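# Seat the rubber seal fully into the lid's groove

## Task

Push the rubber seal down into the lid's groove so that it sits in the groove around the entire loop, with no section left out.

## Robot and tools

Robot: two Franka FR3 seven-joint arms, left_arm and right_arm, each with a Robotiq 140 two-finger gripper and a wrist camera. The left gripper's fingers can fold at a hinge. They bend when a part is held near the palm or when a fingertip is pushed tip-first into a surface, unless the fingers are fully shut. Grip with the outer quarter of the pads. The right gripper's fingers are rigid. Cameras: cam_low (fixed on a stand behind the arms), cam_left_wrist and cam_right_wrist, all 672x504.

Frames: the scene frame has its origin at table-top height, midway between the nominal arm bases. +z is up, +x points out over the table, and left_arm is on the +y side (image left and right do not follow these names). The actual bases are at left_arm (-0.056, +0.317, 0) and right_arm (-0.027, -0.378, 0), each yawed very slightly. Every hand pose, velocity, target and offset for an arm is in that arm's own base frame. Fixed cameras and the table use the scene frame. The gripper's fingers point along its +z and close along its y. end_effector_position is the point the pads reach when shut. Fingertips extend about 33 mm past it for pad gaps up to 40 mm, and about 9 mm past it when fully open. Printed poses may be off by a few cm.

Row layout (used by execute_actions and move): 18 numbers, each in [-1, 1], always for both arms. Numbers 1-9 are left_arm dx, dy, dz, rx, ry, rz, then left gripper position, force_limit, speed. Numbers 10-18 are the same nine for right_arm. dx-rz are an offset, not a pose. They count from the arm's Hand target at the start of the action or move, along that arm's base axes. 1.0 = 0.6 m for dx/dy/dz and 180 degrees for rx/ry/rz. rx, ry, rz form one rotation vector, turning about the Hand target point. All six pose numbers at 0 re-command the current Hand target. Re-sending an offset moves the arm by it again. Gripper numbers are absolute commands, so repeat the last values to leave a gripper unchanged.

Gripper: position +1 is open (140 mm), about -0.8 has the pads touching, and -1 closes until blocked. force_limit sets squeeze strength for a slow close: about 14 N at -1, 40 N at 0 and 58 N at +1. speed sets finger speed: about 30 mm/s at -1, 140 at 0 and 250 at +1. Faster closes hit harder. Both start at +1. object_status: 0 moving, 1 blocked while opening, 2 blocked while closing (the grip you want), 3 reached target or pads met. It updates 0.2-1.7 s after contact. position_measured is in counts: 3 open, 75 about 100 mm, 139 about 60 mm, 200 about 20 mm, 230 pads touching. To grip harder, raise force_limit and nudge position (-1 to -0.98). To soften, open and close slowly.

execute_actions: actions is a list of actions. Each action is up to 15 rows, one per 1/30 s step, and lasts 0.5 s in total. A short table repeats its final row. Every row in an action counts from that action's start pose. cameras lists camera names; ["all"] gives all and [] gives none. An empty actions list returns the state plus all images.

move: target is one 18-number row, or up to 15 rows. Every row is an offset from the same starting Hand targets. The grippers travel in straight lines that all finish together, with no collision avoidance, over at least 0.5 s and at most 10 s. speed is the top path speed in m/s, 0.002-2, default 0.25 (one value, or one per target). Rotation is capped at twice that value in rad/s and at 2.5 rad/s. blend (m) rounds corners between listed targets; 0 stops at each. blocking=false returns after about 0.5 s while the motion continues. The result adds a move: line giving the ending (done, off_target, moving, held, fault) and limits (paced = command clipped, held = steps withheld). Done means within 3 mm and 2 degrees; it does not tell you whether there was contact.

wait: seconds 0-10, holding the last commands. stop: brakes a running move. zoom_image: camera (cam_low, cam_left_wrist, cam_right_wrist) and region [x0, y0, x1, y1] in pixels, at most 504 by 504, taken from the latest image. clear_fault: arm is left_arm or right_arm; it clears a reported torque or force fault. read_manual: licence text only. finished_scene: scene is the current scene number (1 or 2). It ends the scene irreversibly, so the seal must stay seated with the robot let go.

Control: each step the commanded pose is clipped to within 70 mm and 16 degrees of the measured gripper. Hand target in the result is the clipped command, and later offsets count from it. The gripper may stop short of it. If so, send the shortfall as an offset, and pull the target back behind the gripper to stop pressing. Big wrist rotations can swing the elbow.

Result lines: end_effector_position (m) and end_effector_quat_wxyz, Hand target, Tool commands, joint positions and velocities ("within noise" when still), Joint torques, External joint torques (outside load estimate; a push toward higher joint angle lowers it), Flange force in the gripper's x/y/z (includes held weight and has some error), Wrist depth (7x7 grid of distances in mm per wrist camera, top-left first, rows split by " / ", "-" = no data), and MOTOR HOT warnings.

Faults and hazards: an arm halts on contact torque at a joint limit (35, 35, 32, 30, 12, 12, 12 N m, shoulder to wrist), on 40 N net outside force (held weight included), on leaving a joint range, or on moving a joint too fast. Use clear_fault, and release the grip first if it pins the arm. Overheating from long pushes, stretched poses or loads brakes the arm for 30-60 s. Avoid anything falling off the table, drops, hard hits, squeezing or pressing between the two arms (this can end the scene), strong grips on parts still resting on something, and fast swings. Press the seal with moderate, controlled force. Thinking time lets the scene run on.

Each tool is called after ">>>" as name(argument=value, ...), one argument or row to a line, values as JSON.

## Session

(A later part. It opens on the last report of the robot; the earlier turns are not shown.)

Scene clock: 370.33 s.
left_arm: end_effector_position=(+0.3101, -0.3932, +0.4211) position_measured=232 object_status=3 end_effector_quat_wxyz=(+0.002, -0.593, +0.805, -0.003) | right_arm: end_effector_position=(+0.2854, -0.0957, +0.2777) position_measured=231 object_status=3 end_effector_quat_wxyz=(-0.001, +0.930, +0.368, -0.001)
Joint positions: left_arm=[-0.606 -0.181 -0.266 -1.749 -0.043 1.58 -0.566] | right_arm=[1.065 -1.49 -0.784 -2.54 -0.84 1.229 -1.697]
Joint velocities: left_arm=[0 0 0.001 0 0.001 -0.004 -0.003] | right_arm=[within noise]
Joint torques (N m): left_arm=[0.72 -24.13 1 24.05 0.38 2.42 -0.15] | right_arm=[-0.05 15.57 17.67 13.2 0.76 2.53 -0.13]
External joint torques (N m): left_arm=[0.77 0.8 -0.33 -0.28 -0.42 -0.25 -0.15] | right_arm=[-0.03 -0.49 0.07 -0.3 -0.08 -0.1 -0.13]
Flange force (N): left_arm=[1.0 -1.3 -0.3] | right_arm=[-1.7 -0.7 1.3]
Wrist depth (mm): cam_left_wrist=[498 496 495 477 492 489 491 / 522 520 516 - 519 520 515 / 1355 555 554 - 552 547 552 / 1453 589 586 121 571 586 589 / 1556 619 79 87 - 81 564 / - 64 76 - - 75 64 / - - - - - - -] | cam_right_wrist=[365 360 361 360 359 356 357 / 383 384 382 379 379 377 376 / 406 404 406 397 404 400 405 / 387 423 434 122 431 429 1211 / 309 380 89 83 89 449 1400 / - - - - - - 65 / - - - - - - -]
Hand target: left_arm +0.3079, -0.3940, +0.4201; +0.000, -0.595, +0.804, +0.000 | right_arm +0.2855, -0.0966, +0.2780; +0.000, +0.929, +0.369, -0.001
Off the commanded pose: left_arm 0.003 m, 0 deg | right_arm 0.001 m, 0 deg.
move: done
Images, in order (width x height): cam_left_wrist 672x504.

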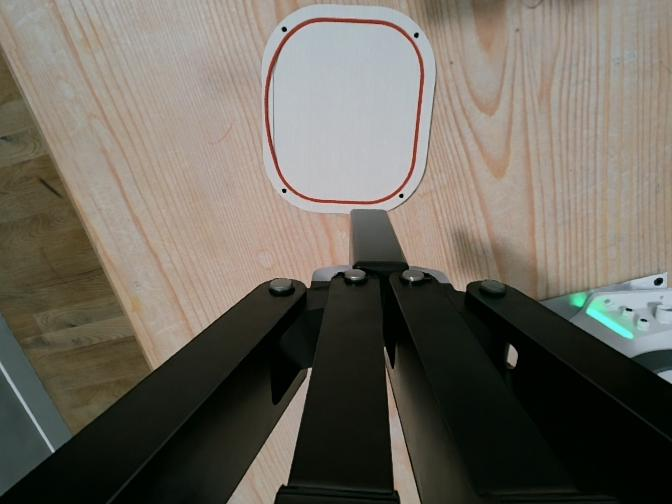

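>>> execute_actions(
  actions=[],
)

>>> zoom_image(
  camera="cam_left_wrist",
  region=[230, 0, 480, 230],
)

Scene clock: 371.30 s.
left_arm: end_effector_position=(+0.3099, -0.3930, +0.4211) position_measured=232 object_status=3 end_effector_quat_wxyz=(+0.002, -0.593, +0.805, -0.002) | right_arm: end_effector_position=(+0.2854, -0.0957, +0.2777) position_measured=231 object_status=3 end_effector_quat_wxyz=(-0.001, +0.930, +0.368, -0.001)
Joint positions: left_arm=[-0.606 -0.181 -0.266 -1.749 -0.043 1.579 -0.567] | right_arm=[1.065 -1.49 -0.784 -2.54 -0.84 1.229 -1.697]
Joint velocities: within noise
Joint torques (N m): left_arm=[0.7 -24.14 1.01 24.06 0.38 2.42 -0.19] | right_arm=[-0.06 15.53 17.7 13.22 0.76 2.55 -0.11]
External joint torques (N m): left_arm=[0.64 0.74 -0.44 -0.23 -0.42 -0.24 -0.19] | right_arm=[-0.08 -0.54 0.07 -0.26 -0.09 -0.09 -0.11]
Flange force (N): left_arm=[1.3 -1.1 -0.4] | right_arm=[-1.9 -0.7 1.4]
Wrist depth (mm): cam_left_wrist=[495 496 493 460 486 487 489 / 517 525 517 510 513 516 517 / 1323 551 550 578 550 545 548 / 1589 578 581 121 575 588 581 / 1524 619 79 87 - 81 564 / - 64 76 - - 75 64 / - - - - - - -] | cam_right_wrist=[366 360 360 359 360 356 358 / 382 381 379 382 379 379 378 / 405 404 405 407 405 401 407 / 390 419 433 122 434 430 1306 / 306 374 89 83 89 96 1391 / - - - - - - 62 / - - - - - - -]
Hand target: left_arm +0.3079, -0.3940, +0.4201; +0.000, -0.595, +0.804, +0.000 | right_arm +0.2855, -0.0966, +0.2780; +0.000, +0.929, +0.369, -0.001
Tool commands: left_gripper/position=-1.0 left_gripper/force_limit=-1.0 left_gripper/speed=-0.3 right_gripper/position=-0.81 right_gripper/force_limit=-1.0 right_gripper/speed=+0.2
Off the commanded pose: left_arm 0.002 m, 0 deg | right_arm 0.001 m, 0 deg.

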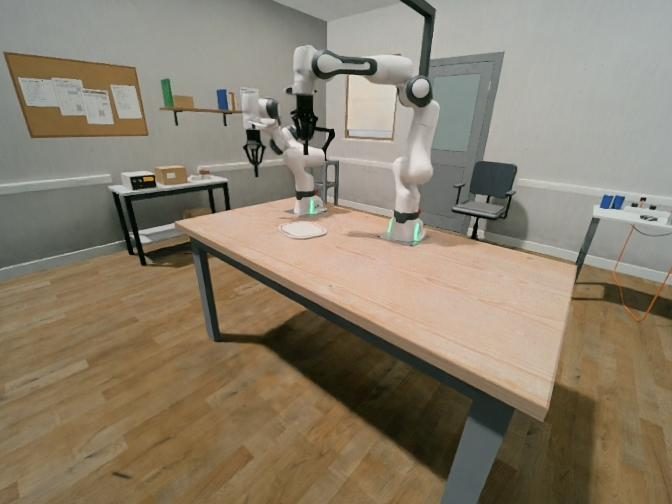

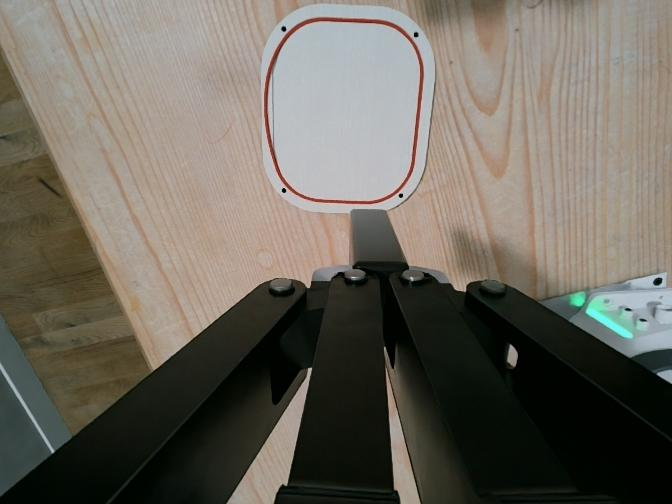

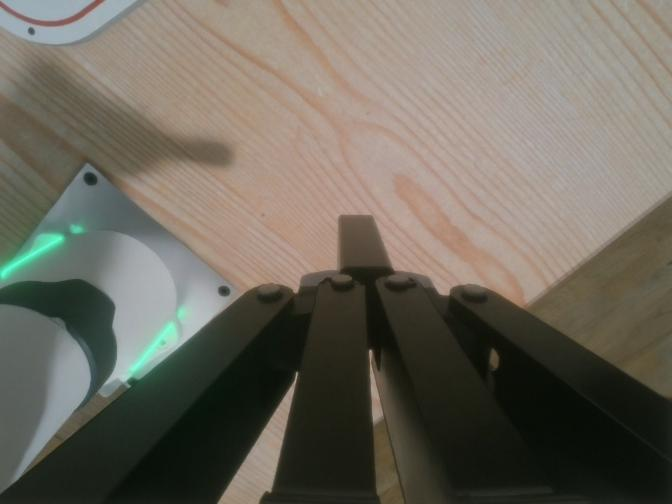

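Scaled by 2.016 from the camera's 672x504 image, which has a finer 960x720 frame.

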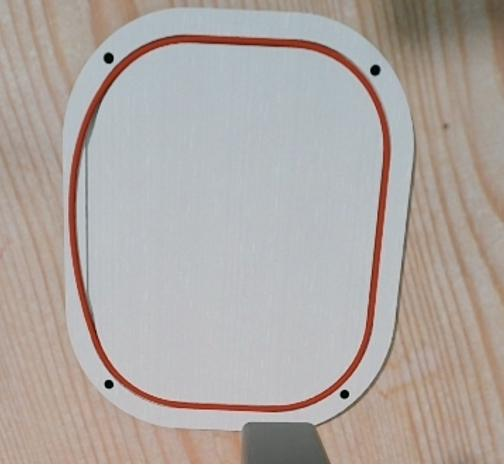

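>>> move(
  target=[
    [0.154, -0.1337, -0.53, 0, 0, -0.0228, -1, -1, -0.3, 0,0,0,0,0,0,-0.81,-1,0.2],
    [0.154, -0.1337, -0.585, 0, 0, -0.0228, -1, -1, -0.3, 0,0,0,0,0,0,-0.81,-1,0.2],
  ],
  speed=[0.25, 0.1],
  cameras=["cam_left_wrist"],
)

>>> zoom_image(
  camera="cam_left_wrist",
  region=[210, 0, 460, 250],
)

Scene clock: 375.33 s.
left_arm: end_effector_position=(+0.3993, -0.4738, +0.0692) position_measured=232 object_status=3 end_effector_quat_wxyz=(-0.002, -0.564, +0.825, +0.001) | right_arm: end_effector_position=(+0.2854, -0.0957, +0.2777) position_measured=231 object_status=3 end_effector_quat_wxyz=(-0.001, +0.930, +0.368, -0.001)
Joint positions: left_arm=[-0.639 0.405 -0.245 -1.938 0.127 2.326 -0.581] | right_arm=[1.065 -1.49 -0.784 -2.54 -0.84 1.229 -1.697]
Joint velocities: left_arm=[-0.001 0 0.002 0 0 0.005 -0.002] | right_arm=[within noise]
Joint torques (N m): left_arm=[0.25 -41.31 -2.42 22.15 0.78 3 -0.27] | right_arm=[-0.04 15.5 17.72 13.19 0.75 2.54 -0.12]
External joint torques (N m): left_arm=[0.22 1.38 0.42 -0.27 0.2 0.35 -0.27] | right_arm=[-0.05 -0.6 0.11 -0.26 -0.09 -0.1 -0.12]
Flange force (N): left_arm=[1.1 -1.8 3.4] | right_arm=[-2.0 -0.7 1.3]
Wrist depth (mm): cam_left_wrist=[178 178 177 179 167 167 169 / 188 188 189 186 177 177 177 / 200 199 199 196 187 187 188 / 212 213 213 147 197 199 199 / 227 224 79 87 - 81 213 / - 64 76 - - 75 64 / - - - - - - -] | cam_right_wrist=[363 361 361 357 357 359 358 / 381 384 376 382 377 383 381 / 406 409 404 404 404 399 405 / 388 422 435 122 432 431 1275 / 306 374 89 83 89 448 1373 / - - - - - - - / - - - - - - -]
Hand target: left_arm +0.4003, -0.4742, +0.0691; +0.000, -0.566, +0.825, +0.000 | right_arm +0.2855, -0.0966, +0.2780; +0.000, +0.929, +0.369, -0.001
Off the commanded pose: left_arm 0.001 m, 0 deg | right_arm 0.001 m, 0 deg.
move: done
Images, in order (width x height): cam_left_wrist 672x504.

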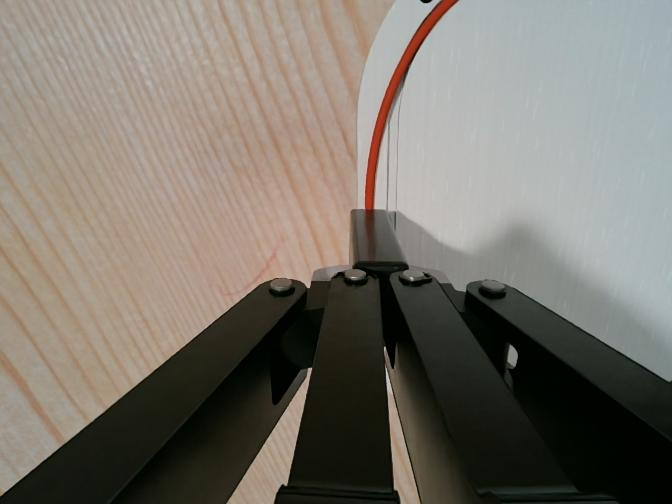

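Scaled by 2.016 from the camera's 672x504 image, which has a finer 960x720 frame.

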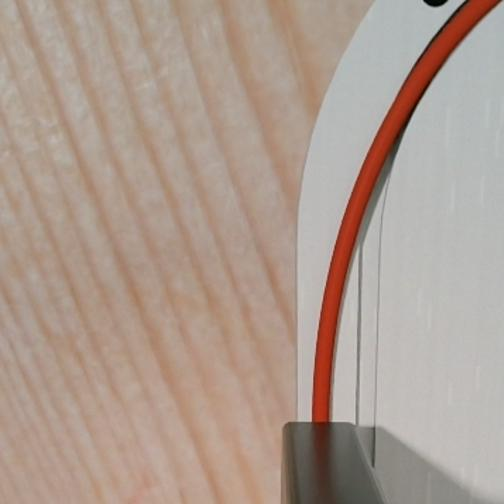

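>>> move(
  target=[
    [0.014, -0.0053, 0, 0, 0, 0, -1, -1, -0.3, 0,0,0,0,0,0,-0.81,-1,0.2],
    [0.014, -0.0053, -0.0325, 0, 0, 0, -1, -1, -0.3, 0,0,0,0,0,0,-0.81,-1,0.2],
  ],
  speed=[0.08, 0.04],
  cameras=["cam_left_wrist"],
)

>>> zoom_image(
  camera="cam_left_wrist",
  region=[260, 60, 460, 260],
)

Scene clock: 377.60 s.
left_arm: end_effector_position=(+0.4083, -0.4776, +0.0508) position_measured=232 object_status=3 end_effector_quat_wxyz=(-0.001, -0.565, +0.825, +0.000) | right_arm: end_effector_position=(+0.2854, -0.0957, +0.2777) position_measured=231 object_status=3 end_effector_quat_wxyz=(-0.001, +0.930, +0.368, -0.001)
Joint positions: left_arm=[-0.646 0.456 -0.231 -1.91 0.139 2.351 -0.582] | right_arm=[1.065 -1.49 -0.784 -2.54 -0.84 1.229 -1.697]
Joint velocities: left_arm=[-0.001 0 -0.002 0.002 0.001 0.004 0] | right_arm=[within noise]
Joint torques (N m): left_arm=[0.28 -42.39 -2.57 21.62 0.79 2.96 -0.17] | right_arm=[-0.11 15.47 17.64 13.24 0.74 2.55 -0.14]
External joint torques (N m): left_arm=[0.41 1.61 0.58 -0.54 0.23 0.31 -0.17] | right_arm=[-0.14 -0.66 0.01 -0.14 -0.12 -0.08 -0.14]
Flange force (N): left_arm=[0.4 -1.4 3.7] | right_arm=[-2.2 -0.4 1.5]
Wrist depth (mm): cam_left_wrist=[163 162 162 161 152 150 149 / 171 171 171 171 160 160 160 / 181 181 182 181 169 171 169 / 193 194 193 147 177 179 180 / 207 203 79 87 - 81 192 / - 64 76 - - 75 64 / - - - - - - -] | cam_right_wrist=[361 361 359 360 356 357 359 / 386 382 382 378 379 382 379 / 405 407 407 404 404 410 404 / 391 424 435 122 434 431 1291 / 307 377 89 83 89 89 1391 / - - - - - - 65 / - - - - - - -]
Hand target: left_arm +0.4087, -0.4774, +0.0496; +0.000, -0.566, +0.825, +0.000 | right_arm +0.2855, -0.0966, +0.2780; +0.000, +0.929, +0.369, -0.001
Off the commanded pose: left_arm 0.001 m, 0 deg | right_arm 0.001 m, 0 deg.
move: done
Images, in order (width x height): cam_left_wrist 672x504.

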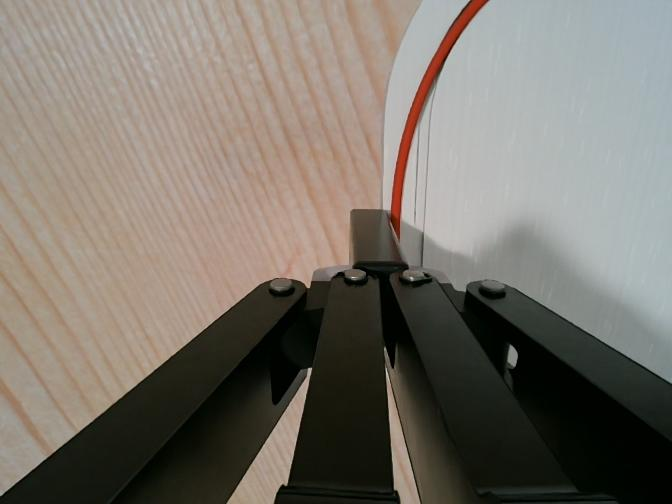

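Scaled by 2.520 from the camera's 672x504 image, which has a finer 960x720 frame.

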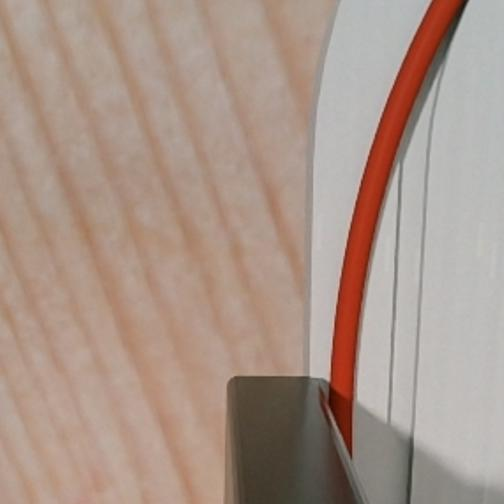

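>>> move(
  target=[
    [0, 0, -0.0027, 0, 0, 0, -1, -1, -0.3, 0,0,0,0,0,0,-0.81,-1,0.2],
    [-0.0124, 0.0048, -0.0027, 0, 0, 0, -1, -1, -0.3, 0,0,0,0,0,0,-0.81,-1,0.2],
  ],
  speed=[0.03, 0.015],
  cameras=["cam_left_wrist"],
)

>>> zoom_image(
  camera="cam_left_wrist",
  region=[260, 60, 460, 260],
)

Scene clock: 379.60 s.
left_arm: end_effector_position=(+0.4022, -0.4740, +0.0480) position_measured=232 object_status=3 end_effector_quat_wxyz=(+0.000, -0.564, +0.826, +0.000) | right_arm: end_effector_position=(+0.2854, -0.0957, +0.2777) position_measured=231 object_status=3 end_effector_quat_wxyz=(-0.001, +0.930, +0.368, -0.001)
Joint positions: left_arm=[-0.652 0.444 -0.228 -1.939 0.139 2.367 -0.585] | right_arm=[1.065 -1.49 -0.784 -2.54 -0.84 1.229 -1.697]
Joint torques (N m): left_arm=[0.07 -42.33 -3.11 20.4 0.42 2.8 -0.27] | right_arm=[-0.06 15.56 17.7 13.2 0.76 2.55 -0.12]
External joint torques (N m): left_arm=[0.1 1.04 -0.19 -1.51 -0.13 0.16 -0.27] | right_arm=[-0.04 -0.53 0.01 -0.29 -0.09 -0.09 -0.12]
Flange force (N): left_arm=[-1.5 3.7 2.4] | right_arm=[-1.8 -0.6 1.5]
Wrist depth (mm): cam_left_wrist=[161 159 160 159 148 148 148 / 168 169 168 168 157 156 157 / 179 178 178 179 166 166 166 / 190 190 190 147 175 177 177 / 203 200 79 87 - 81 189 / - 64 76 - - 75 64 / - - - - - - -] | cam_right_wrist=[366 359 357 361 360 357 356 / 385 379 383 386 382 379 379 / 404 407 406 410 404 402 406 / 389 423 435 122 429 428 1283 / 308 375 89 83 89 451 1382 / - - - - - - 65 / - - - - - - -]
Hand target: left_arm +0.4013, -0.4745, +0.0479; +0.000, -0.566, +0.825, +0.000 | right_arm +0.2855, -0.0966, +0.2780; +0.000, +0.929, +0.369, -0.001
Off the commanded pose: left_arm 0.001 m, 0 deg | right_arm 0.001 m, 0 deg.
move: done
Images, in order (width x height): cam_left_wrist 672x504.

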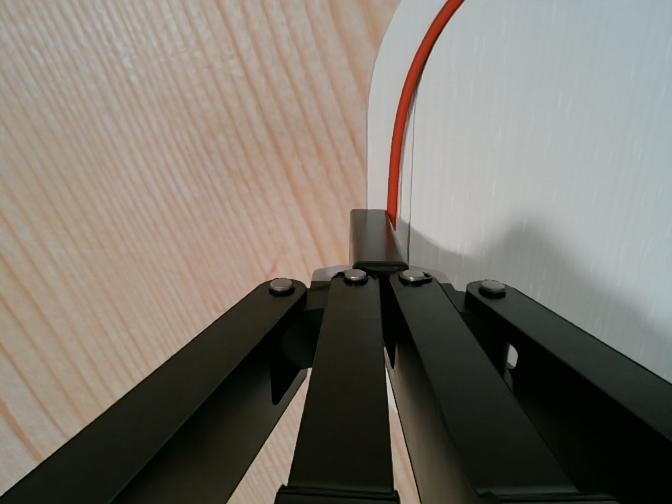

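Scaled by 2.520 from the camera's 672x504 image, which has a finer 960x720 frame.

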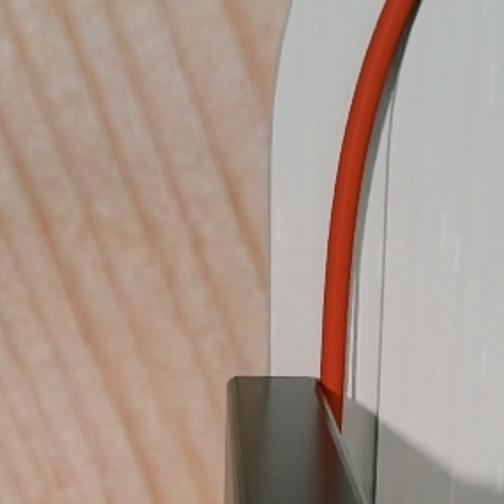

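>>> move(
  target=[-0.0086, 0.0033, 0.001, 0, 0, 0, -1, -1, -0.3, 0,0,0,0,0,0,-0.81,-1,0.2],
  speed=0.012,
  cameras=["cam_left_wrist"],
)

>>> zoom_image(
  camera="cam_left_wrist",
  region=[260, 60, 460, 260],
)

Scene clock: 380.67 s.
left_arm: end_effector_position=(+0.3976, -0.4711, +0.0481) position_measured=232 object_status=3 end_effector_quat_wxyz=(+0.001, -0.564, +0.826, +0.001) | right_arm: end_effector_position=(+0.2854, -0.0957, +0.2777) position_measured=231 object_status=3 end_effector_quat_wxyz=(-0.001, +0.930, +0.368, -0.001)
Joint positions: left_arm=[-0.654 0.431 -0.228 -1.959 0.139 2.374 -0.589] | right_arm=[1.065 -1.49 -0.784 -2.54 -0.84 1.229 -1.697]
Joint velocities: left_arm=[-0.001 -0.002 0 -0.002 0 0.003 -0.003] | right_arm=[within noise]
Joint torques (N m): left_arm=[0.23 -41.97 -2.82 20.82 0.47 2.86 -0.21] | right_arm=[-0.07 15.52 17.71 13.2 0.77 2.55 -0.12]
External joint torques (N m): left_arm=[0.4 1.29 0.16 -1.2 -0.07 0.19 -0.21] | right_arm=[-0.03 -0.54 0.07 -0.3 -0.07 -0.09 -0.12]
Flange force (N): left_arm=[-1.2 1.8 2.9] | right_arm=[-1.8 -0.7 1.4]
Wrist depth (mm): cam_left_wrist=[159 159 159 157 148 148 147 / 169 168 168 167 157 156 156 / 179 179 179 175 167 166 165 / 189 191 190 147 175 176 176 / 203 201 79 87 - 81 189 / - 64 76 - - 75 64 / - - - - - - -] | cam_right_wrist=[364 361 359 360 356 361 359 / 382 382 382 377 382 378 379 / 409 404 405 405 404 401 398 / 390 422 435 122 428 429 1291 / 306 377 89 83 89 449 1373 / - - - - - - 65 / - - - - - - -]
Hand target: left_arm +0.3961, -0.4725, +0.0485; +0.000, -0.566, +0.825, +0.000 | right_arm +0.2855, -0.0966, +0.2780; +0.000, +0.929, +0.369, -0.001
Off the commanded pose: left_arm 0.002 m, 0 deg | right_arm 0.001 m, 0 deg.
move: done
Images, in order (width x height): cam_left_wrist 672x504.

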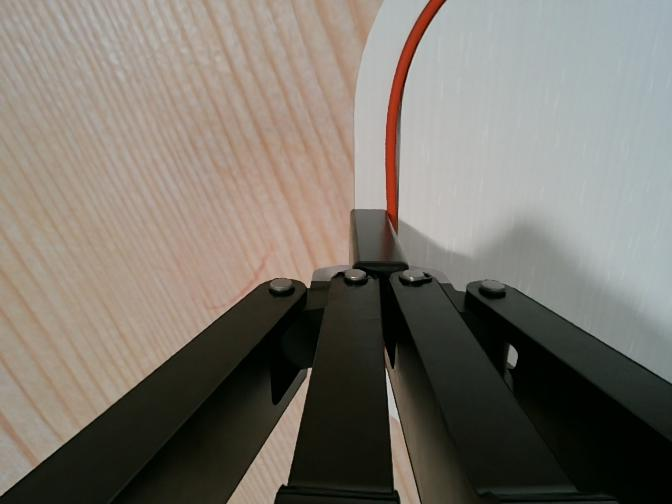

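Scaled by 2.520 from the camera's 672x504 image, which has a finer 960x720 frame.

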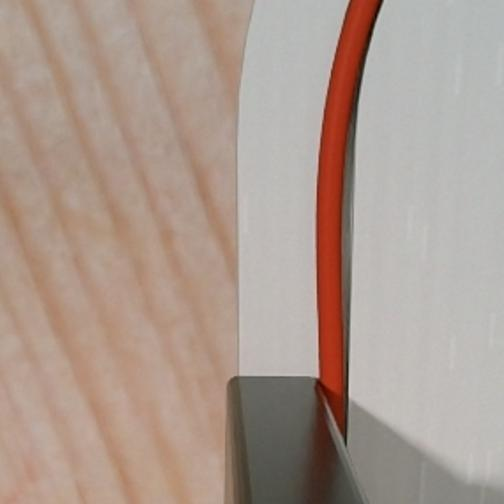

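>>> move(
  target=[-0.0031, 0.0012, 0, 0, 0, 0, -1, -1, -0.3, 0,0,0,0,0,0,-0.81,-1,0.2],
  speed=0.012,
  cameras=["cam_left_wrist"],
)

>>> zoom_image(
  camera="cam_left_wrist",
  region=[260, 60, 460, 260],
)

Scene clock: 381.50 s.
left_arm: end_effector_position=(+0.3961, -0.4702, +0.0481) position_measured=232 object_status=3 end_effector_quat_wxyz=(+0.001, -0.564, +0.826, +0.000) | right_arm: end_effector_position=(+0.2854, -0.0957, +0.2777) position_measured=231 object_status=3 end_effector_quat_wxyz=(-0.001, +0.930, +0.368, -0.001)
Joint positions: left_arm=[-0.655 0.426 -0.228 -1.966 0.139 2.377 -0.59] | right_arm=[1.065 -1.49 -0.784 -2.54 -0.84 1.229 -1.697]
Joint torques (N m): left_arm=[0.24 -41.88 -3.04 20.87 0.45 2.87 -0.23] | right_arm=[-0.07 15.53 17.69 13.17 0.74 2.55 -0.12]
External joint torques (N m): left_arm=[0.02 1.05 -0.43 -1.04 -0.1 0.21 -0.23] | right_arm=[-0.12 -0.6 0.06 -0.25 -0.11 -0.08 -0.12]
Flange force (N): left_arm=[-0.5 2.1 2.4] | right_arm=[-2.1 -0.7 1.5]
Wrist depth (mm): cam_left_wrist=[160 160 159 158 148 148 148 / 169 168 169 166 157 157 157 / 179 178 178 176 166 168 166 / 190 190 190 146 174 177 177 / 205 201 79 87 - 81 189 / - 64 76 - - 75 - / - - - - - - -] | cam_right_wrist=[367 359 360 357 363 359 356 / 382 382 382 382 379 379 378 / 407 405 407 403 401 403 398 / 388 424 434 122 435 429 1299 / 307 376 89 83 89 89 1427 / - - - - - - 65 / - - - - - - -]
Hand target: left_arm +0.3942, -0.4718, +0.0485; +0.000, -0.566, +0.825, +0.000 | right_arm +0.2855, -0.0966, +0.2780; +0.000, +0.929, +0.369, -0.001
Off the commanded pose: left_arm 0.002 m, 0 deg | right_arm 0.001 m, 0 deg.
move: done
Images, in order (width x height): cam_left_wrist 672x504.

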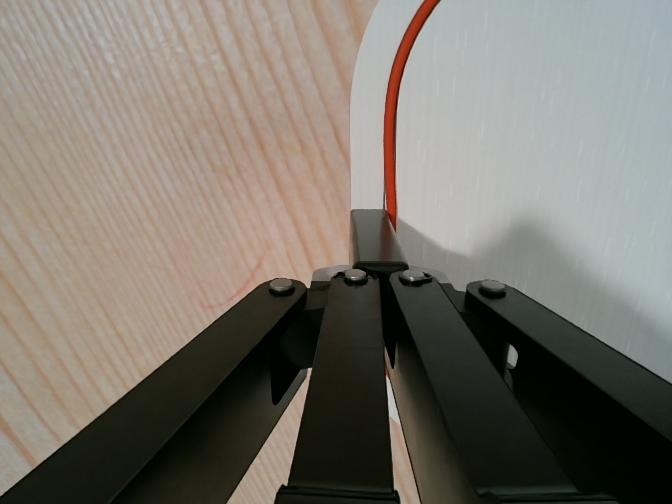

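Scaled by 2.520 from the camera's 672x504 image, which has a finer 960x720 frame.

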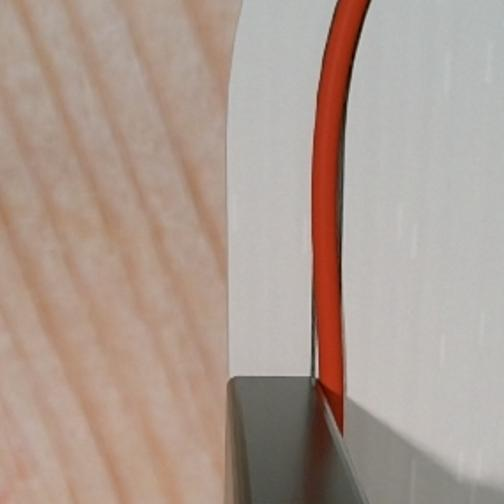

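>>> move(
  target=[0, 0, 0.012, 0, 0, 0, -1, -1, -0.3, 0,0,0,0,0,0,-0.81,-1,0.2],
  speed=0.04,
  cameras=["cam_left_wrist"],
)

>>> zoom_image(
  camera="cam_left_wrist",
  region=[260, 60, 460, 260],
)

Scene clock: 382.57 s.
left_arm: end_effector_position=(+0.3956, -0.4712, +0.0549) position_measured=232 object_status=3 end_effector_quat_wxyz=(+0.002, -0.564, +0.826, -0.001) | right_arm: end_effector_position=(+0.2854, -0.0957, +0.2777) position_measured=231 object_status=3 end_effector_quat_wxyz=(-0.001, +0.930, +0.368, -0.001)
Joint positions: left_arm=[-0.655 0.414 -0.23 -1.966 0.136 2.368 -0.59] | right_arm=[1.065 -1.49 -0.784 -2.54 -0.84 1.229 -1.697]
Joint velocities: left_arm=[-0.001 0 0 -0.001 -0.001 -0.004 0] | right_arm=[within noise]
Joint torques (N m): left_arm=[0.67 -41.82 -3.15 21.7 0.19 2.38 -0.08] | right_arm=[-0.08 15.52 17.7 13.27 0.75 2.54 -0.12]
External joint torques (N m): left_arm=[0.47 0.77 -0.6 -0.31 -0.36 -0.27 -0.08] | right_arm=[-0.01 -0.49 0.03 -0.29 -0.09 -0.11 -0.12]
Flange force (N): left_arm=[0.1 -0.7 0.4] | right_arm=[-1.7 -0.6 1.3]
Wrist depth (mm): cam_left_wrist=[166 166 166 164 154 154 153 / 175 178 175 171 163 163 165 / 186 186 186 183 169 173 172 / 199 198 198 147 182 183 183 / 211 210 79 87 - 82 194 / - 64 76 - - 75 64 / - - - - - - -] | cam_right_wrist=[362 357 359 356 360 359 360 / 380 382 382 379 382 379 380 / 404 410 407 401 401 404 401 / 391 424 430 122 434 429 1291 / 309 377 89 83 89 97 1409 / - - - - - - 65 / - - - - - - -]
Hand target: left_arm +0.3942, -0.4718, +0.0557; +0.000, -0.566, +0.825, +0.000 | right_arm +0.2855, -0.0966, +0.2780; +0.000, +0.929, +0.369, -0.001
Off the commanded pose: left_arm 0.002 m, 0 deg | right_arm 0.001 m, 0 deg.
move: done
Images, in order (width x height): cam_left_wrist 672x504.

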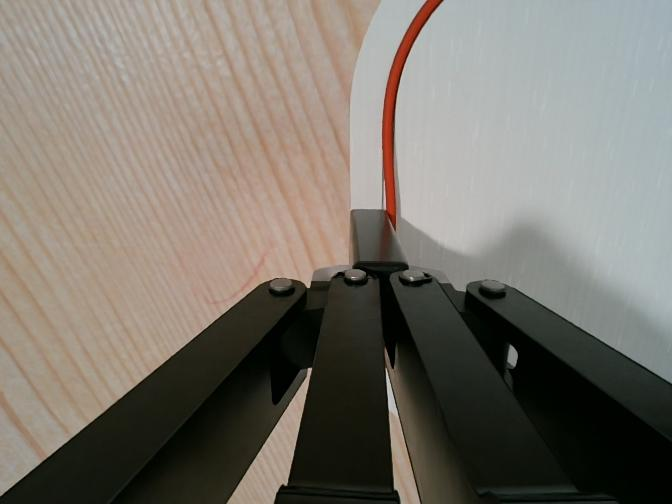

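Scaled by 2.520 from the camera's 672x504 image, which has a finer 960x720 frame.

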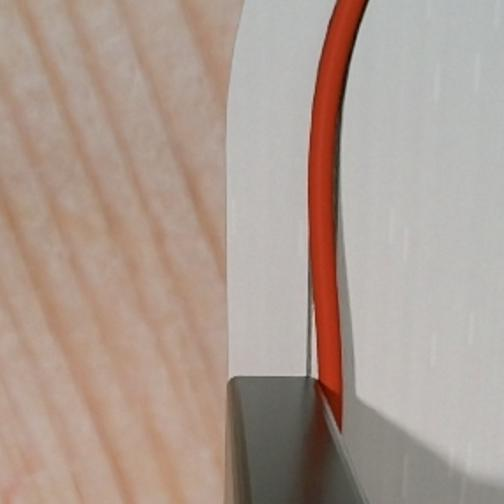

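>>> move(
  target=[
    [-0.0177, -0.0092, 0.005, 0, 0, 0, -1, -1, -0.3, 0,0,0,0,0,0,-0.81,-1,0.2],
    [-0.0177, -0.0092, -0.0095, 0, 0, 0, -1, -1, -0.3, 0,0,0,0,0,0,-0.81,-1,0.2],
    [-0.0146, -0.0104, -0.0112, 0, 0, 0, -1, -1, -0.3, 0,0,0,0,0,0,-0.81,-1,0.2],
    [-0.0146, -0.0104, -0.0203, 0, 0, 0, -1, -1, -0.3, 0,0,0,0,0,0,-0.81,-1,0.2],
  ],
  speed=[0.06, 0.03, 0.02, 0.02],
  cameras=["cam_left_wrist"],
)

>>> zoom_image(
  camera="cam_left_wrist",
  region=[260, 60, 460, 260],
)

Scene clock: 385.37 s.
left_arm: end_effector_position=(+0.3850, -0.4789, +0.0481) position_measured=232 object_status=3 end_effector_quat_wxyz=(-0.001, -0.564, +0.826, -0.001) | right_arm: end_effector_position=(+0.2854, -0.0957, +0.2777) position_measured=231 object_status=3 end_effector_quat_wxyz=(-0.001, +0.930, +0.368, -0.001)
Joint positions: left_arm=[-0.673 0.424 -0.23 -1.971 0.135 2.382 -0.609] | right_arm=[1.065 -1.49 -0.784 -2.54 -0.84 1.229 -1.697]
Joint velocities: left_arm=[-0.001 0.001 0.003 0.001 0 0.003 -0.001] | right_arm=[within noise]
Joint torques (N m): left_arm=[0.34 -38.16 -1.76 20.7 0.78 3.66 -0.22] | right_arm=[-0.06 15.55 17.71 13.25 0.76 2.56 -0.1]
External joint torques (N m): left_arm=[0.34 4.69 1.05 -1.18 0.23 1 -0.22] | right_arm=[-0.08 -0.51 0.09 -0.14 -0.1 -0.07 -0.1]
Flange force (N): left_arm=[2.6 -5.1 11.0] | right_arm=[-1.7 -0.5 1.0]
Wrist depth (mm): cam_left_wrist=[162 160 159 158 148 148 148 / 169 169 169 160 157 157 156 / 179 180 178 171 167 167 166 / 190 191 190 147 175 177 177 / 204 201 79 87 - 81 188 / - 64 75 - - 75 64 / - - - - - - -] | cam_right_wrist=[350 359 359 360 355 359 357 / 382 381 379 385 380 378 377 / 404 407 404 407 401 404 404 / 389 421 429 122 432 428 1253 / 308 377 89 83 89 95 1356 / - - - - - - 65 / - - - - - - -]
Hand target: left_arm +0.3855, -0.4780, +0.0436; +0.000, -0.566, +0.825, +0.000 | right_arm +0.2855, -0.0966, +0.2780; +0.000, +0.929, +0.369, -0.001
Off the commanded pose: left_arm 0.005 m, 0 deg | right_arm 0.001 m, 0 deg.
move: off_target (left_arm)
Images, in order (width x height): cam_left_wrist 672x504.

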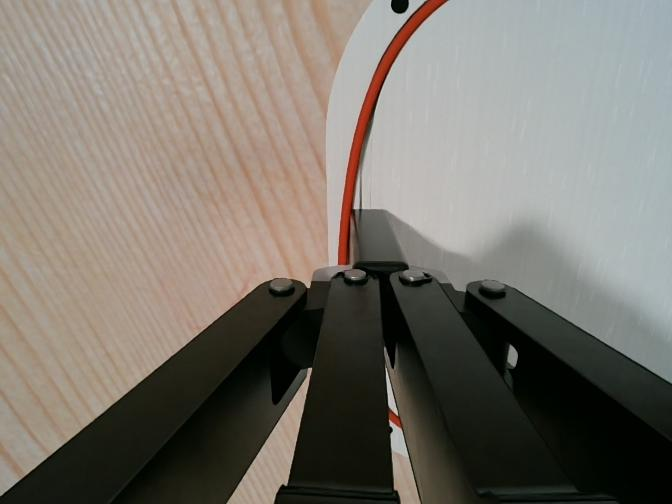

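Scaled by 2.520 from the camera's 672x504 image, which has a finer 960x720 frame.

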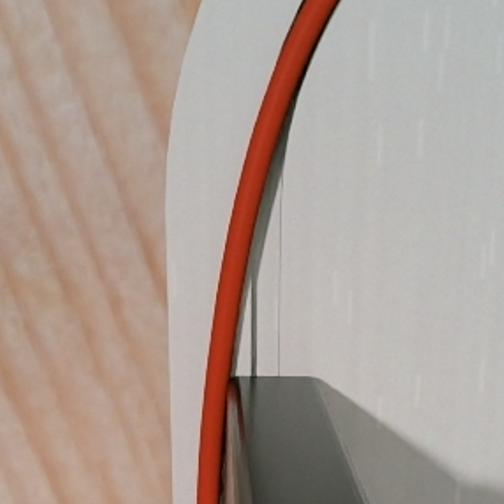

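>>> move(
  target=[
    [0, 0, 0.03, 0, 0, 0, -1, -1, -0.3, 0,0,0,0,0,0,-0.81,-1,0.2],
    [0.028, 0.042, 0.12, 0, 0, 0, -1, -1, -0.3, 0,0,0,0,0,0,-0.81,-1,0.2],
  ],
  speed=[0.06, 0.15],
  cameras=["cam_left_wrist"],
)

>>> zoom_image(
  camera="cam_left_wrist",
  region=[260, 0, 510, 250],
)

Scene clock: 388.37 s.
left_arm: end_effector_position=(+0.4037, -0.4535, +0.1165) position_measured=232 object_status=3 end_effector_quat_wxyz=(+0.002, -0.568, +0.823, -0.002) | right_arm: end_effector_position=(+0.2854, -0.0957, +0.2777) position_measured=231 object_status=3 end_effector_quat_wxyz=(-0.001, +0.930, +0.368, -0.001)
Joint positions: left_arm=[-0.614 0.292 -0.244 -1.97 0.094 2.257 -0.544] | right_arm=[1.065 -1.49 -0.784 -2.54 -0.84 1.229 -1.697]
Joint velocities: left_arm=[0.001 0 0 0.001 -0.001 -0.001 0.004] | right_arm=[within noise]
Joint torques (N m): left_arm=[1.16 -38.91 -2.49 22.42 0.31 2.38 0.31] | right_arm=[-0.07 15.55 17.67 13.16 0.75 2.55 -0.14]
External joint torques (N m): left_arm=[1.28 0.96 -0.32 -0.65 -0.3 -0.25 0.31] | right_arm=[-0.09 -0.53 0.01 -0.26 -0.11 -0.09 -0.14]
Flange force (N): left_arm=[-1.9 -0.4 0.8] | right_arm=[-1.9 -0.5 1.5]
Wrist depth (mm): cam_left_wrist=[221 221 220 218 208 208 208 / 235 233 234 230 221 220 221 / 248 248 247 244 234 235 234 / 266 264 263 131 247 248 248 / 283 280 79 87 - 81 266 / - 64 76 - - 75 64 / - - - - - - -] | cam_right_wrist=[367 360 360 359 358 355 358 / 381 382 379 379 380 381 380 / 407 404 401 404 404 407 406 / 389 422 431 122 430 429 1275 / 310 379 89 83 89 90 1409 / - - - - - - 62 / - - - - - - -]
Hand target: left_arm +0.4023, -0.4528, +0.1156; +0.000, -0.566, +0.825, +0.000 | right_arm +0.2855, -0.0966, +0.2780; +0.000, +0.929, +0.369, -0.001
Off the commanded pose: left_arm 0.002 m, 0 deg | right_arm 0.001 m, 0 deg.
move: done
Images, in order (width x height): cam_left_wrist 672x504.

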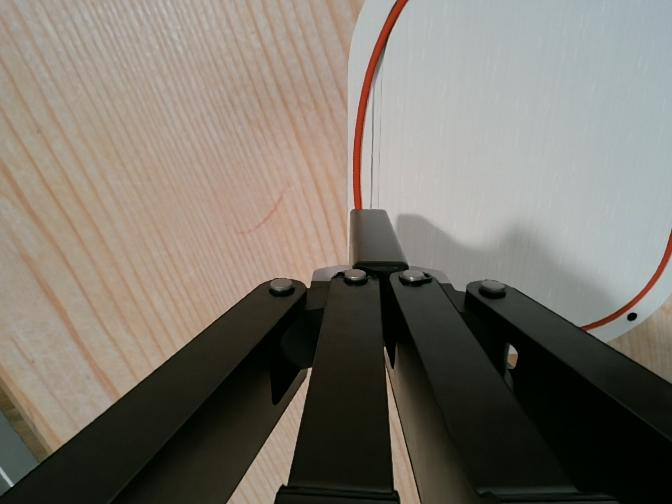

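Scaled by 2.016 from the camera's 672x504 image, which has a finer 960x720 frame.

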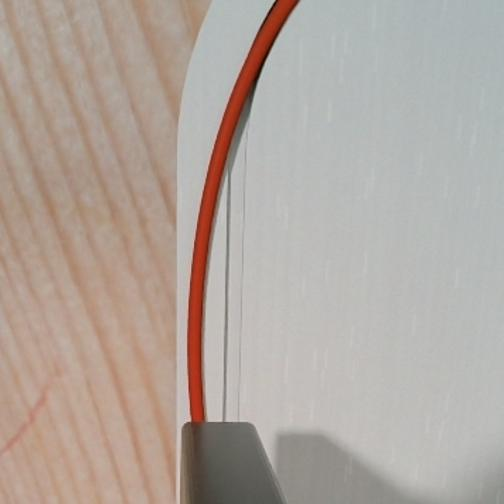

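>>> move(
  target=[
    [0.0107, -0.0197, -0.0927, 0, 0, 0, -1, -1, -0.3, 0,0,0,0,0,0,-0.81,-1,0.2],
    [0.0107, -0.0197, -0.109, 0, 0, 0, -1, -1, -0.3, 0,0,0,0,0,0,-0.81,-1,0.2],
  ],
  speed=[0.12, 0.03],
  cameras=["cam_left_wrist"],
)

>>> zoom_image(
  camera="cam_left_wrist",
  region=[260, 60, 460, 260],
)

Scene clock: 390.83 s.
left_arm: end_effector_position=(+0.4087, -0.4650, +0.0520) position_measured=232 object_status=3 end_effector_quat_wxyz=(-0.001, -0.565, +0.825, -0.001) | right_arm: end_effector_position=(+0.2854, -0.0957, +0.2777) position_measured=231 object_status=3 end_effector_quat_wxyz=(-0.001, +0.930, +0.368, -0.001)
Joint positions: left_arm=[-0.641 0.428 -0.219 -1.95 0.126 2.367 -0.56] | right_arm=[1.065 -1.49 -0.784 -2.54 -0.84 1.229 -1.697]
Joint velocities: left_arm=[-0.003 0 -0.001 0 -0.002 0.004 0.001] | right_arm=[within noise]
Joint torques (N m): left_arm=[0.51 -41.18 -2.24 21.25 0.71 2.98 -0.22] | right_arm=[-0.12 15.51 17.66 13.21 0.76 2.55 -0.13]
External joint torques (N m): left_arm=[0.43 1.92 0.38 -0.75 0.16 0.33 -0.22] | right_arm=[-0.11 -0.54 0.02 -0.28 -0.09 -0.09 -0.13]
Flange force (N): left_arm=[0.4 -1.2 4.3] | right_arm=[-2.0 -0.6 1.5]
Wrist depth (mm): cam_left_wrist=[163 163 163 163 152 151 151 / 172 173 171 172 160 160 161 / 183 183 183 182 170 170 170 / 195 194 194 147 179 181 180 / 208 204 79 87 - 82 193 / - 64 76 - - 75 64 / - - - - - - -] | cam_right_wrist=[363 359 360 359 360 356 358 / 382 382 382 381 379 382 380 / 407 404 402 401 405 405 401 / 388 419 433 122 429 430 1314 / 310 375 89 83 89 89 1418 / - - - - - - 65 / - - - - - - -]
Hand target: left_arm +0.4087, -0.4646, +0.0502; +0.000, -0.566, +0.825, +0.000 | right_arm +0.2855, -0.0966, +0.2780; +0.000, +0.929, +0.369, -0.001
Off the commanded pose: left_arm 0.002 m, 0 deg | right_arm 0.001 m, 0 deg.
move: done
Images, in order (width x height): cam_left_wrist 672x504.

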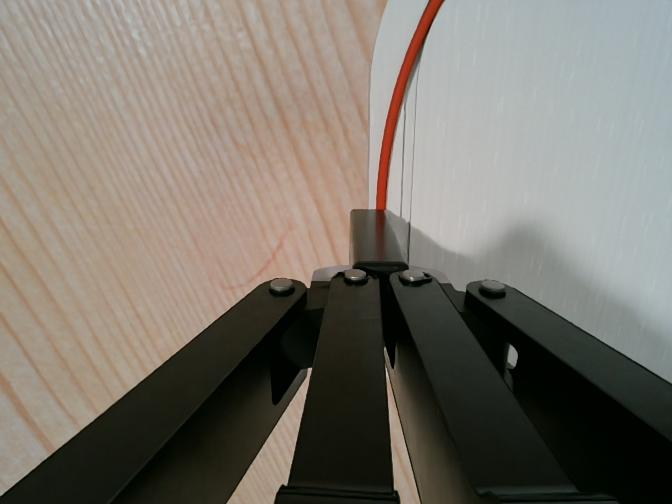

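Scaled by 2.520 from the camera's 672x504 image, which has a finer 960x720 frame.

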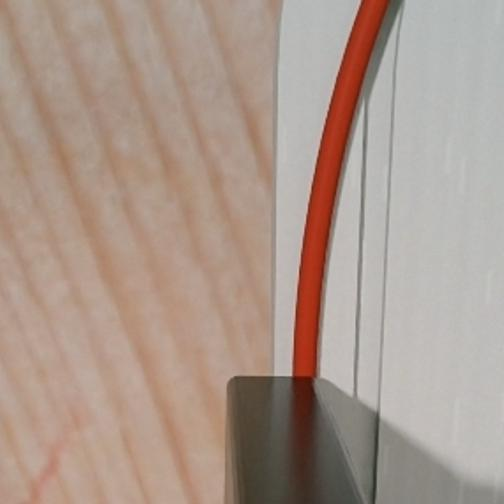

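>>> move(
  target=[
    [0, 0, -0.0022, 0, 0, 0, -1, -1, -0.3, 0,0,0,0,0,0,-0.81,-1,0.2],
    [-0.0187, 0.0072, -0.0022, 0, 0, 0, -1, -1, -0.3, 0,0,0,0,0,0,-0.81,-1,0.2],
  ],
  speed=[0.02, 0.015],
  cameras=["cam_left_wrist"],
)

>>> zoom_image(
  camera="cam_left_wrist",
  region=[260, 60, 460, 260],
)

Scene clock: 392.90 s.
left_arm: end_effector_position=(+0.4002, -0.4626, +0.0519) position_measured=232 object_status=3 end_effector_quat_wxyz=(+0.001, -0.563, +0.827, -0.004) | right_arm: end_effector_position=(+0.2854, -0.0957, +0.2777) position_measured=231 object_status=3 end_effector_quat_wxyz=(-0.001, +0.930, +0.368, -0.001)
Joint positions: left_arm=[-0.651 0.404 -0.216 -1.991 0.126 2.391 -0.566] | right_arm=[1.065 -1.49 -0.784 -2.54 -0.84 1.229 -1.697]
Joint velocities: left_arm=[0.001 -0.002 0.001 0 0 0.003 -0.002] | right_arm=[within noise]
Joint torques (N m): left_arm=[0.82 -39.75 -1.86 19.04 0.57 2.28 -0.23] | right_arm=[-0.08 15.51 17.68 13.19 0.74 2.56 -0.15]
External joint torques (N m): left_arm=[0.96 2.48 0.75 -2.78 0.03 -0.39 -0.23] | right_arm=[-0.1 -0.58 0.03 -0.23 -0.11 -0.08 -0.15]
Flange force (N): left_arm=[-3.0 3.6 4.4] | right_arm=[-2.0 -0.5 1.5]
Wrist depth (mm): cam_left_wrist=[164 164 163 161 149 152 151 / 174 173 173 170 162 160 160 / 185 184 183 178 170 171 169 / 196 196 194 147 184 180 180 / 209 207 79 87 - 81 192 / - 64 75 - - 75 64 / - - - - - - -] | cam_right_wrist=[348 357 357 359 357 364 359 / 380 384 379 380 383 379 377 / 404 407 406 404 403 404 401 / 388 420 433 122 431 426 1275 / 308 372 89 83 89 453 1373 / - - - - - - 65 / - - - - - - -]
Hand target: left_arm +0.3975, -0.4603, +0.0488; +0.000, -0.566, +0.825, +0.000 | right_arm +0.2855, -0.0966, +0.2780; +0.000, +0.929, +0.369, -0.001
Off the commanded pose: left_arm 0.005 m, 1 deg | right_arm 0.001 m, 0 deg.
move: off_target (left_arm)
Images, in order (width x height): cam_left_wrist 672x504.

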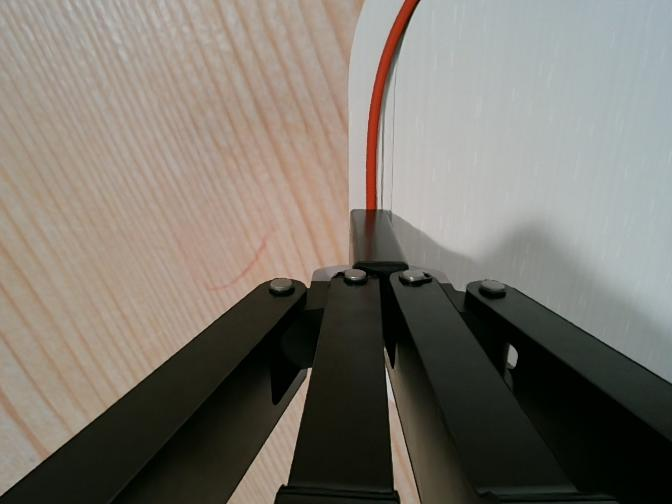

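Scaled by 2.520 from the camera's 672x504 image, which has a finer 960x720 frame.

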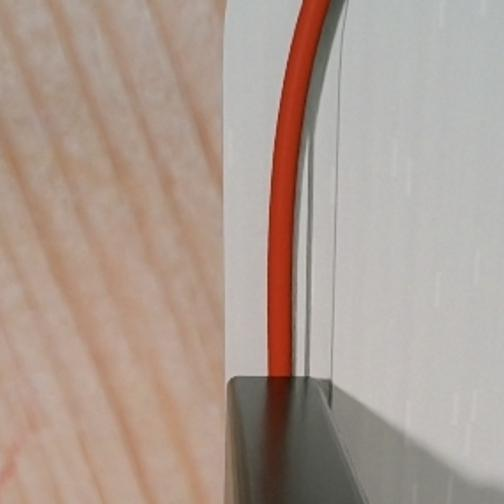

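>>> move(
  target=[
    [-0.0171, 0.0066, 0, 0, 0, 0, -1, -1, -0.3, 0,0,0,0,0,0,-0.81,-1,0.2],
  ],
  speed=[0.015],
  cameras=["cam_left_wrist"],
)

>>> zoom_image(
  camera="cam_left_wrist",
  region=[260, 60, 460, 260],
)

Scene clock: 394.67 s.
left_arm: end_effector_position=(+0.3887, -0.4569, +0.0500) position_measured=232 object_status=3 end_effector_quat_wxyz=(+0.001, -0.562, +0.827, -0.002) | right_arm: end_effector_position=(+0.2854, -0.0957, +0.2777) position_measured=231 object_status=3 end_effector_quat_wxyz=(-0.001, +0.930, +0.368, -0.001)
Joint positions: left_arm=[-0.655 0.38 -0.219 -2.033 0.124 2.405 -0.574] | right_arm=[1.065 -1.49 -0.784 -2.54 -0.84 1.229 -1.697]
Joint torques (N m): left_arm=[0.67 -40.02 -2.39 20.65 0.31 2.63 -0.18] | right_arm=[-0.07 15.5 17.7 13.2 0.74 2.55 -0.15]
External joint torques (N m): left_arm=[0.62 1.27 -0.06 -1 -0.22 -0.04 -0.18] | right_arm=[-0.07 -0.62 0.06 -0.22 -0.11 -0.08 -0.15]
Flange force (N): left_arm=[-0.9 0.7 2.2] | right_arm=[-2.0 -0.5 1.4]
Wrist depth (mm): cam_left_wrist=[162 162 161 152 150 150 149 / 171 171 171 161 158 158 158 / 181 181 181 173 167 168 168 / 194 193 193 147 177 179 178 / 208 204 79 87 - 81 190 / - 64 76 - - 75 64 / - - - - - - -] | cam_right_wrist=[359 359 357 358 359 362 360 / 382 381 384 382 377 382 380 / 407 405 407 401 406 400 407 / 389 419 429 122 428 431 1246 / 307 376 89 83 89 454 1418 / - - - - - - 65 / - - - - - - -]
Hand target: left_arm +0.3872, -0.4564, +0.0488; +0.000, -0.566, +0.825, +0.000 | right_arm +0.2855, -0.0966, +0.2780; +0.000, +0.929, +0.369, -0.001
Off the commanded pose: left_arm 0.002 m, 1 deg | right_arm 0.001 m, 0 deg.
move: done
Images, in order (width x height): cam_left_wrist 672x504.

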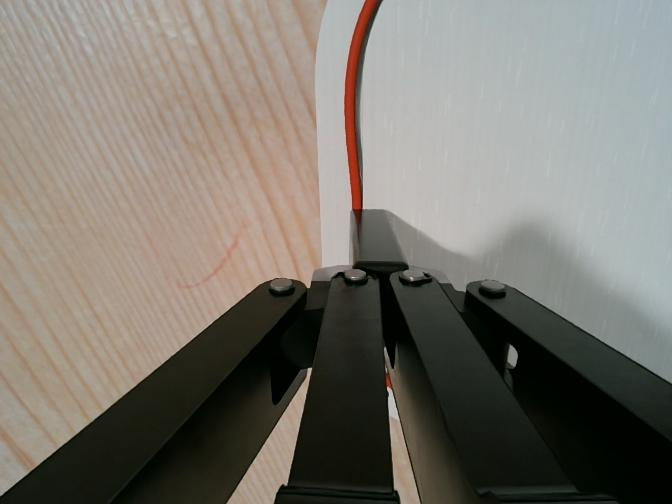

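Scaled by 2.520 from the camera's 672x504 image, which has a finer 960x720 frame.

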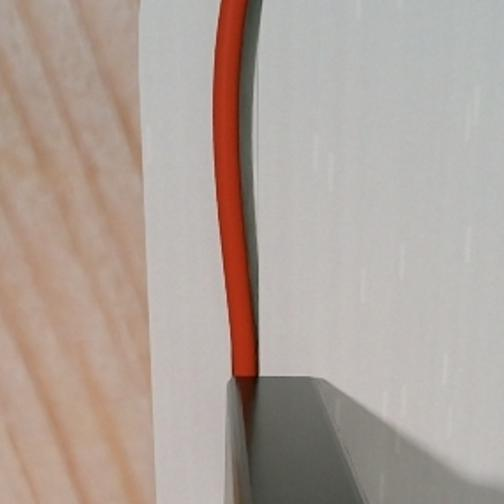

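>>> move(
  target=[
    [0, 0, -0.0092, 0, 0, 0, -1, -1, -0.3, 0,0,0,0,0,0,-0.81,-1,0.2],
  ],
  speed=[0.015],
  cameras=["cam_left_wrist"],
)

>>> zoom_image(
  camera="cam_left_wrist",
  region=[260, 60, 460, 260],
)

Scene clock: 395.50 s.
left_arm: end_effector_position=(+0.3894, -0.4572, +0.0489) position_measured=232 object_status=3 end_effector_quat_wxyz=(+0.001, -0.564, +0.826, -0.003) | right_arm: end_effector_position=(+0.2854, -0.0957, +0.2777) position_measured=231 object_status=3 end_effector_quat_wxyz=(-0.001, +0.930, +0.368, -0.001)
Joint positions: left_arm=[-0.655 0.383 -0.218 -2.033 0.124 2.41 -0.576] | right_arm=[1.065 -1.49 -0.784 -2.54 -0.84 1.229 -1.697]
Joint torques (N m): left_arm=[0.25 -36.35 -2.29 19.91 0.42 3.41 -0.22] | right_arm=[-0.07 15.54 17.73 13.21 0.76 2.54 -0.15]
External joint torques (N m): left_arm=[0.23 4.92 0.07 -1.6 -0.11 0.76 -0.22] | right_arm=[-0.16 -0.57 0.13 -0.18 -0.1 -0.1 -0.15]
Flange force (N): left_arm=[2.4 -4.0 10.9] | right_arm=[-2.2 -0.6 1.2]
Wrist depth (mm): cam_left_wrist=[162 161 161 151 148 148 149 / 171 171 170 165 157 157 156 / 181 181 180 170 167 167 166 / 193 193 192 131 175 178 177 / 206 202 79 87 - 81 185 / - 64 76 - - 75 - / - - - - - - -] | cam_right_wrist=[365 358 360 359 357 355 359 / 377 381 379 379 379 377 382 / 407 407 406 404 406 404 401 / 390 422 435 122 433 432 1268 / 308 377 89 83 89 96 1409 / - - - - - - 65 / - - - - - - -]
Hand target: left_arm +0.3872, -0.4564, +0.0433; +0.000, -0.566, +0.825, +0.000 | right_arm +0.2855, -0.0966, +0.2780; +0.000, +0.929, +0.369, -0.001
Off the commanded pose: left_arm 0.006 m, 0 deg | right_arm 0.001 m, 0 deg.
move: off_target (left_arm)
Images, in order (width x height): cam_left_wrist 672x504.

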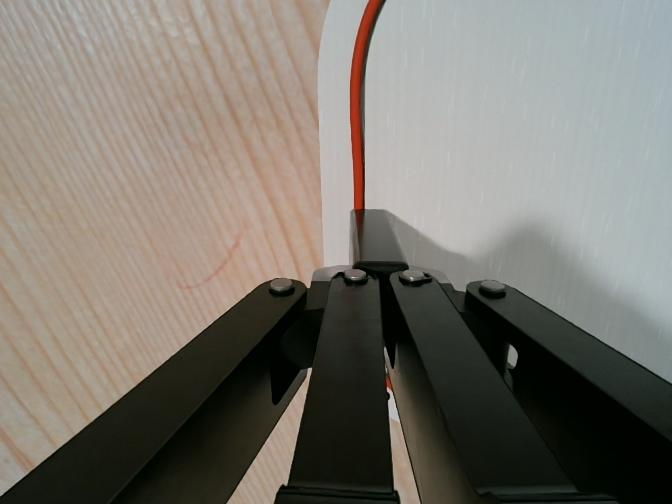

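Scaled by 2.520 from the camera's 672x504 image, which has a finer 960x720 frame.

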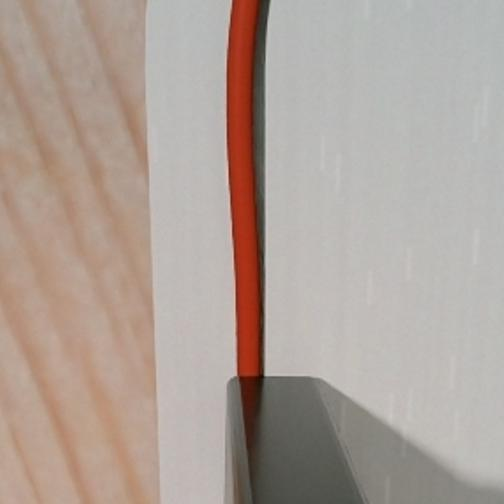

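>>> move(
  target=[
    [0, 0, -0.0042, 0, 0, 0, -1, -1, -0.3, 0,0,0,0,0,0,-0.81,-1,0.2],
  ],
  speed=[0.015],
  cameras=[],
)

Scene clock: 396.33 s.
left_arm: end_effector_position=(+0.3896, -0.4573, +0.0487) position_measured=232 object_status=3 end_effector_quat_wxyz=(+0.001, -0.565, +0.825, -0.003) | right_arm: end_effector_position=(+0.2854, -0.0957, +0.2777) position_measured=231 object_status=3 end_effector_quat_wxyz=(-0.001, +0.930, +0.368, -0.001)
Joint positions: left_arm=[-0.655 0.383 -0.218 -2.033 0.124 2.411 -0.578] | right_arm=[1.065 -1.49 -0.784 -2.54 -0.84 1.229 -1.697]
Joint torques (N m): left_arm=[0.01 -34.08 -2.02 19.52 0.48 4.03 -0.23] | right_arm=[-0.09 15.55 17.67 13.24 0.75 2.54 -0.13]
External joint torques (N m): left_arm=[-0.05 7.4 0.32 -2.13 -0.05 1.35 -0.23] | right_arm=[-0.12 -0.49 0.04 -0.24 -0.1 -0.1 -0.13]
Flange force (N): left_arm=[4.3 -6.8 16.9] | right_arm=[-1.9 -0.5 1.3]
Wrist depth (mm): cam_left_wrist=[161 161 161 152 149 149 148 / 171 169 170 162 157 157 157 / 181 181 180 170 167 166 167 / 192 193 191 131 175 176 176 / 206 203 79 87 - 81 189 / - 64 76 - - 75 64 / - - - - - - -] | cam_right_wrist=[363 358 354 361 359 359 358 / 380 382 379 382 379 378 377 / 407 409 405 401 401 403 402 / 387 421 432 122 431 433 1275 / 308 376 89 83 89 450 1418 / - - - - - - 65 / - - - - - - -]
Hand target: left_arm +0.3872, -0.4564, +0.0408; +0.000, -0.566, +0.825, +0.000 | right_arm +0.2855, -0.0966, +0.2780; +0.000, +0.929, +0.369, -0.001
Off the commanded pose: left_arm 0.008 m, 0 deg | right_arm 0.001 m, 0 deg.
move: off_target (left_arm)
No camera images: "cameras" was empty.


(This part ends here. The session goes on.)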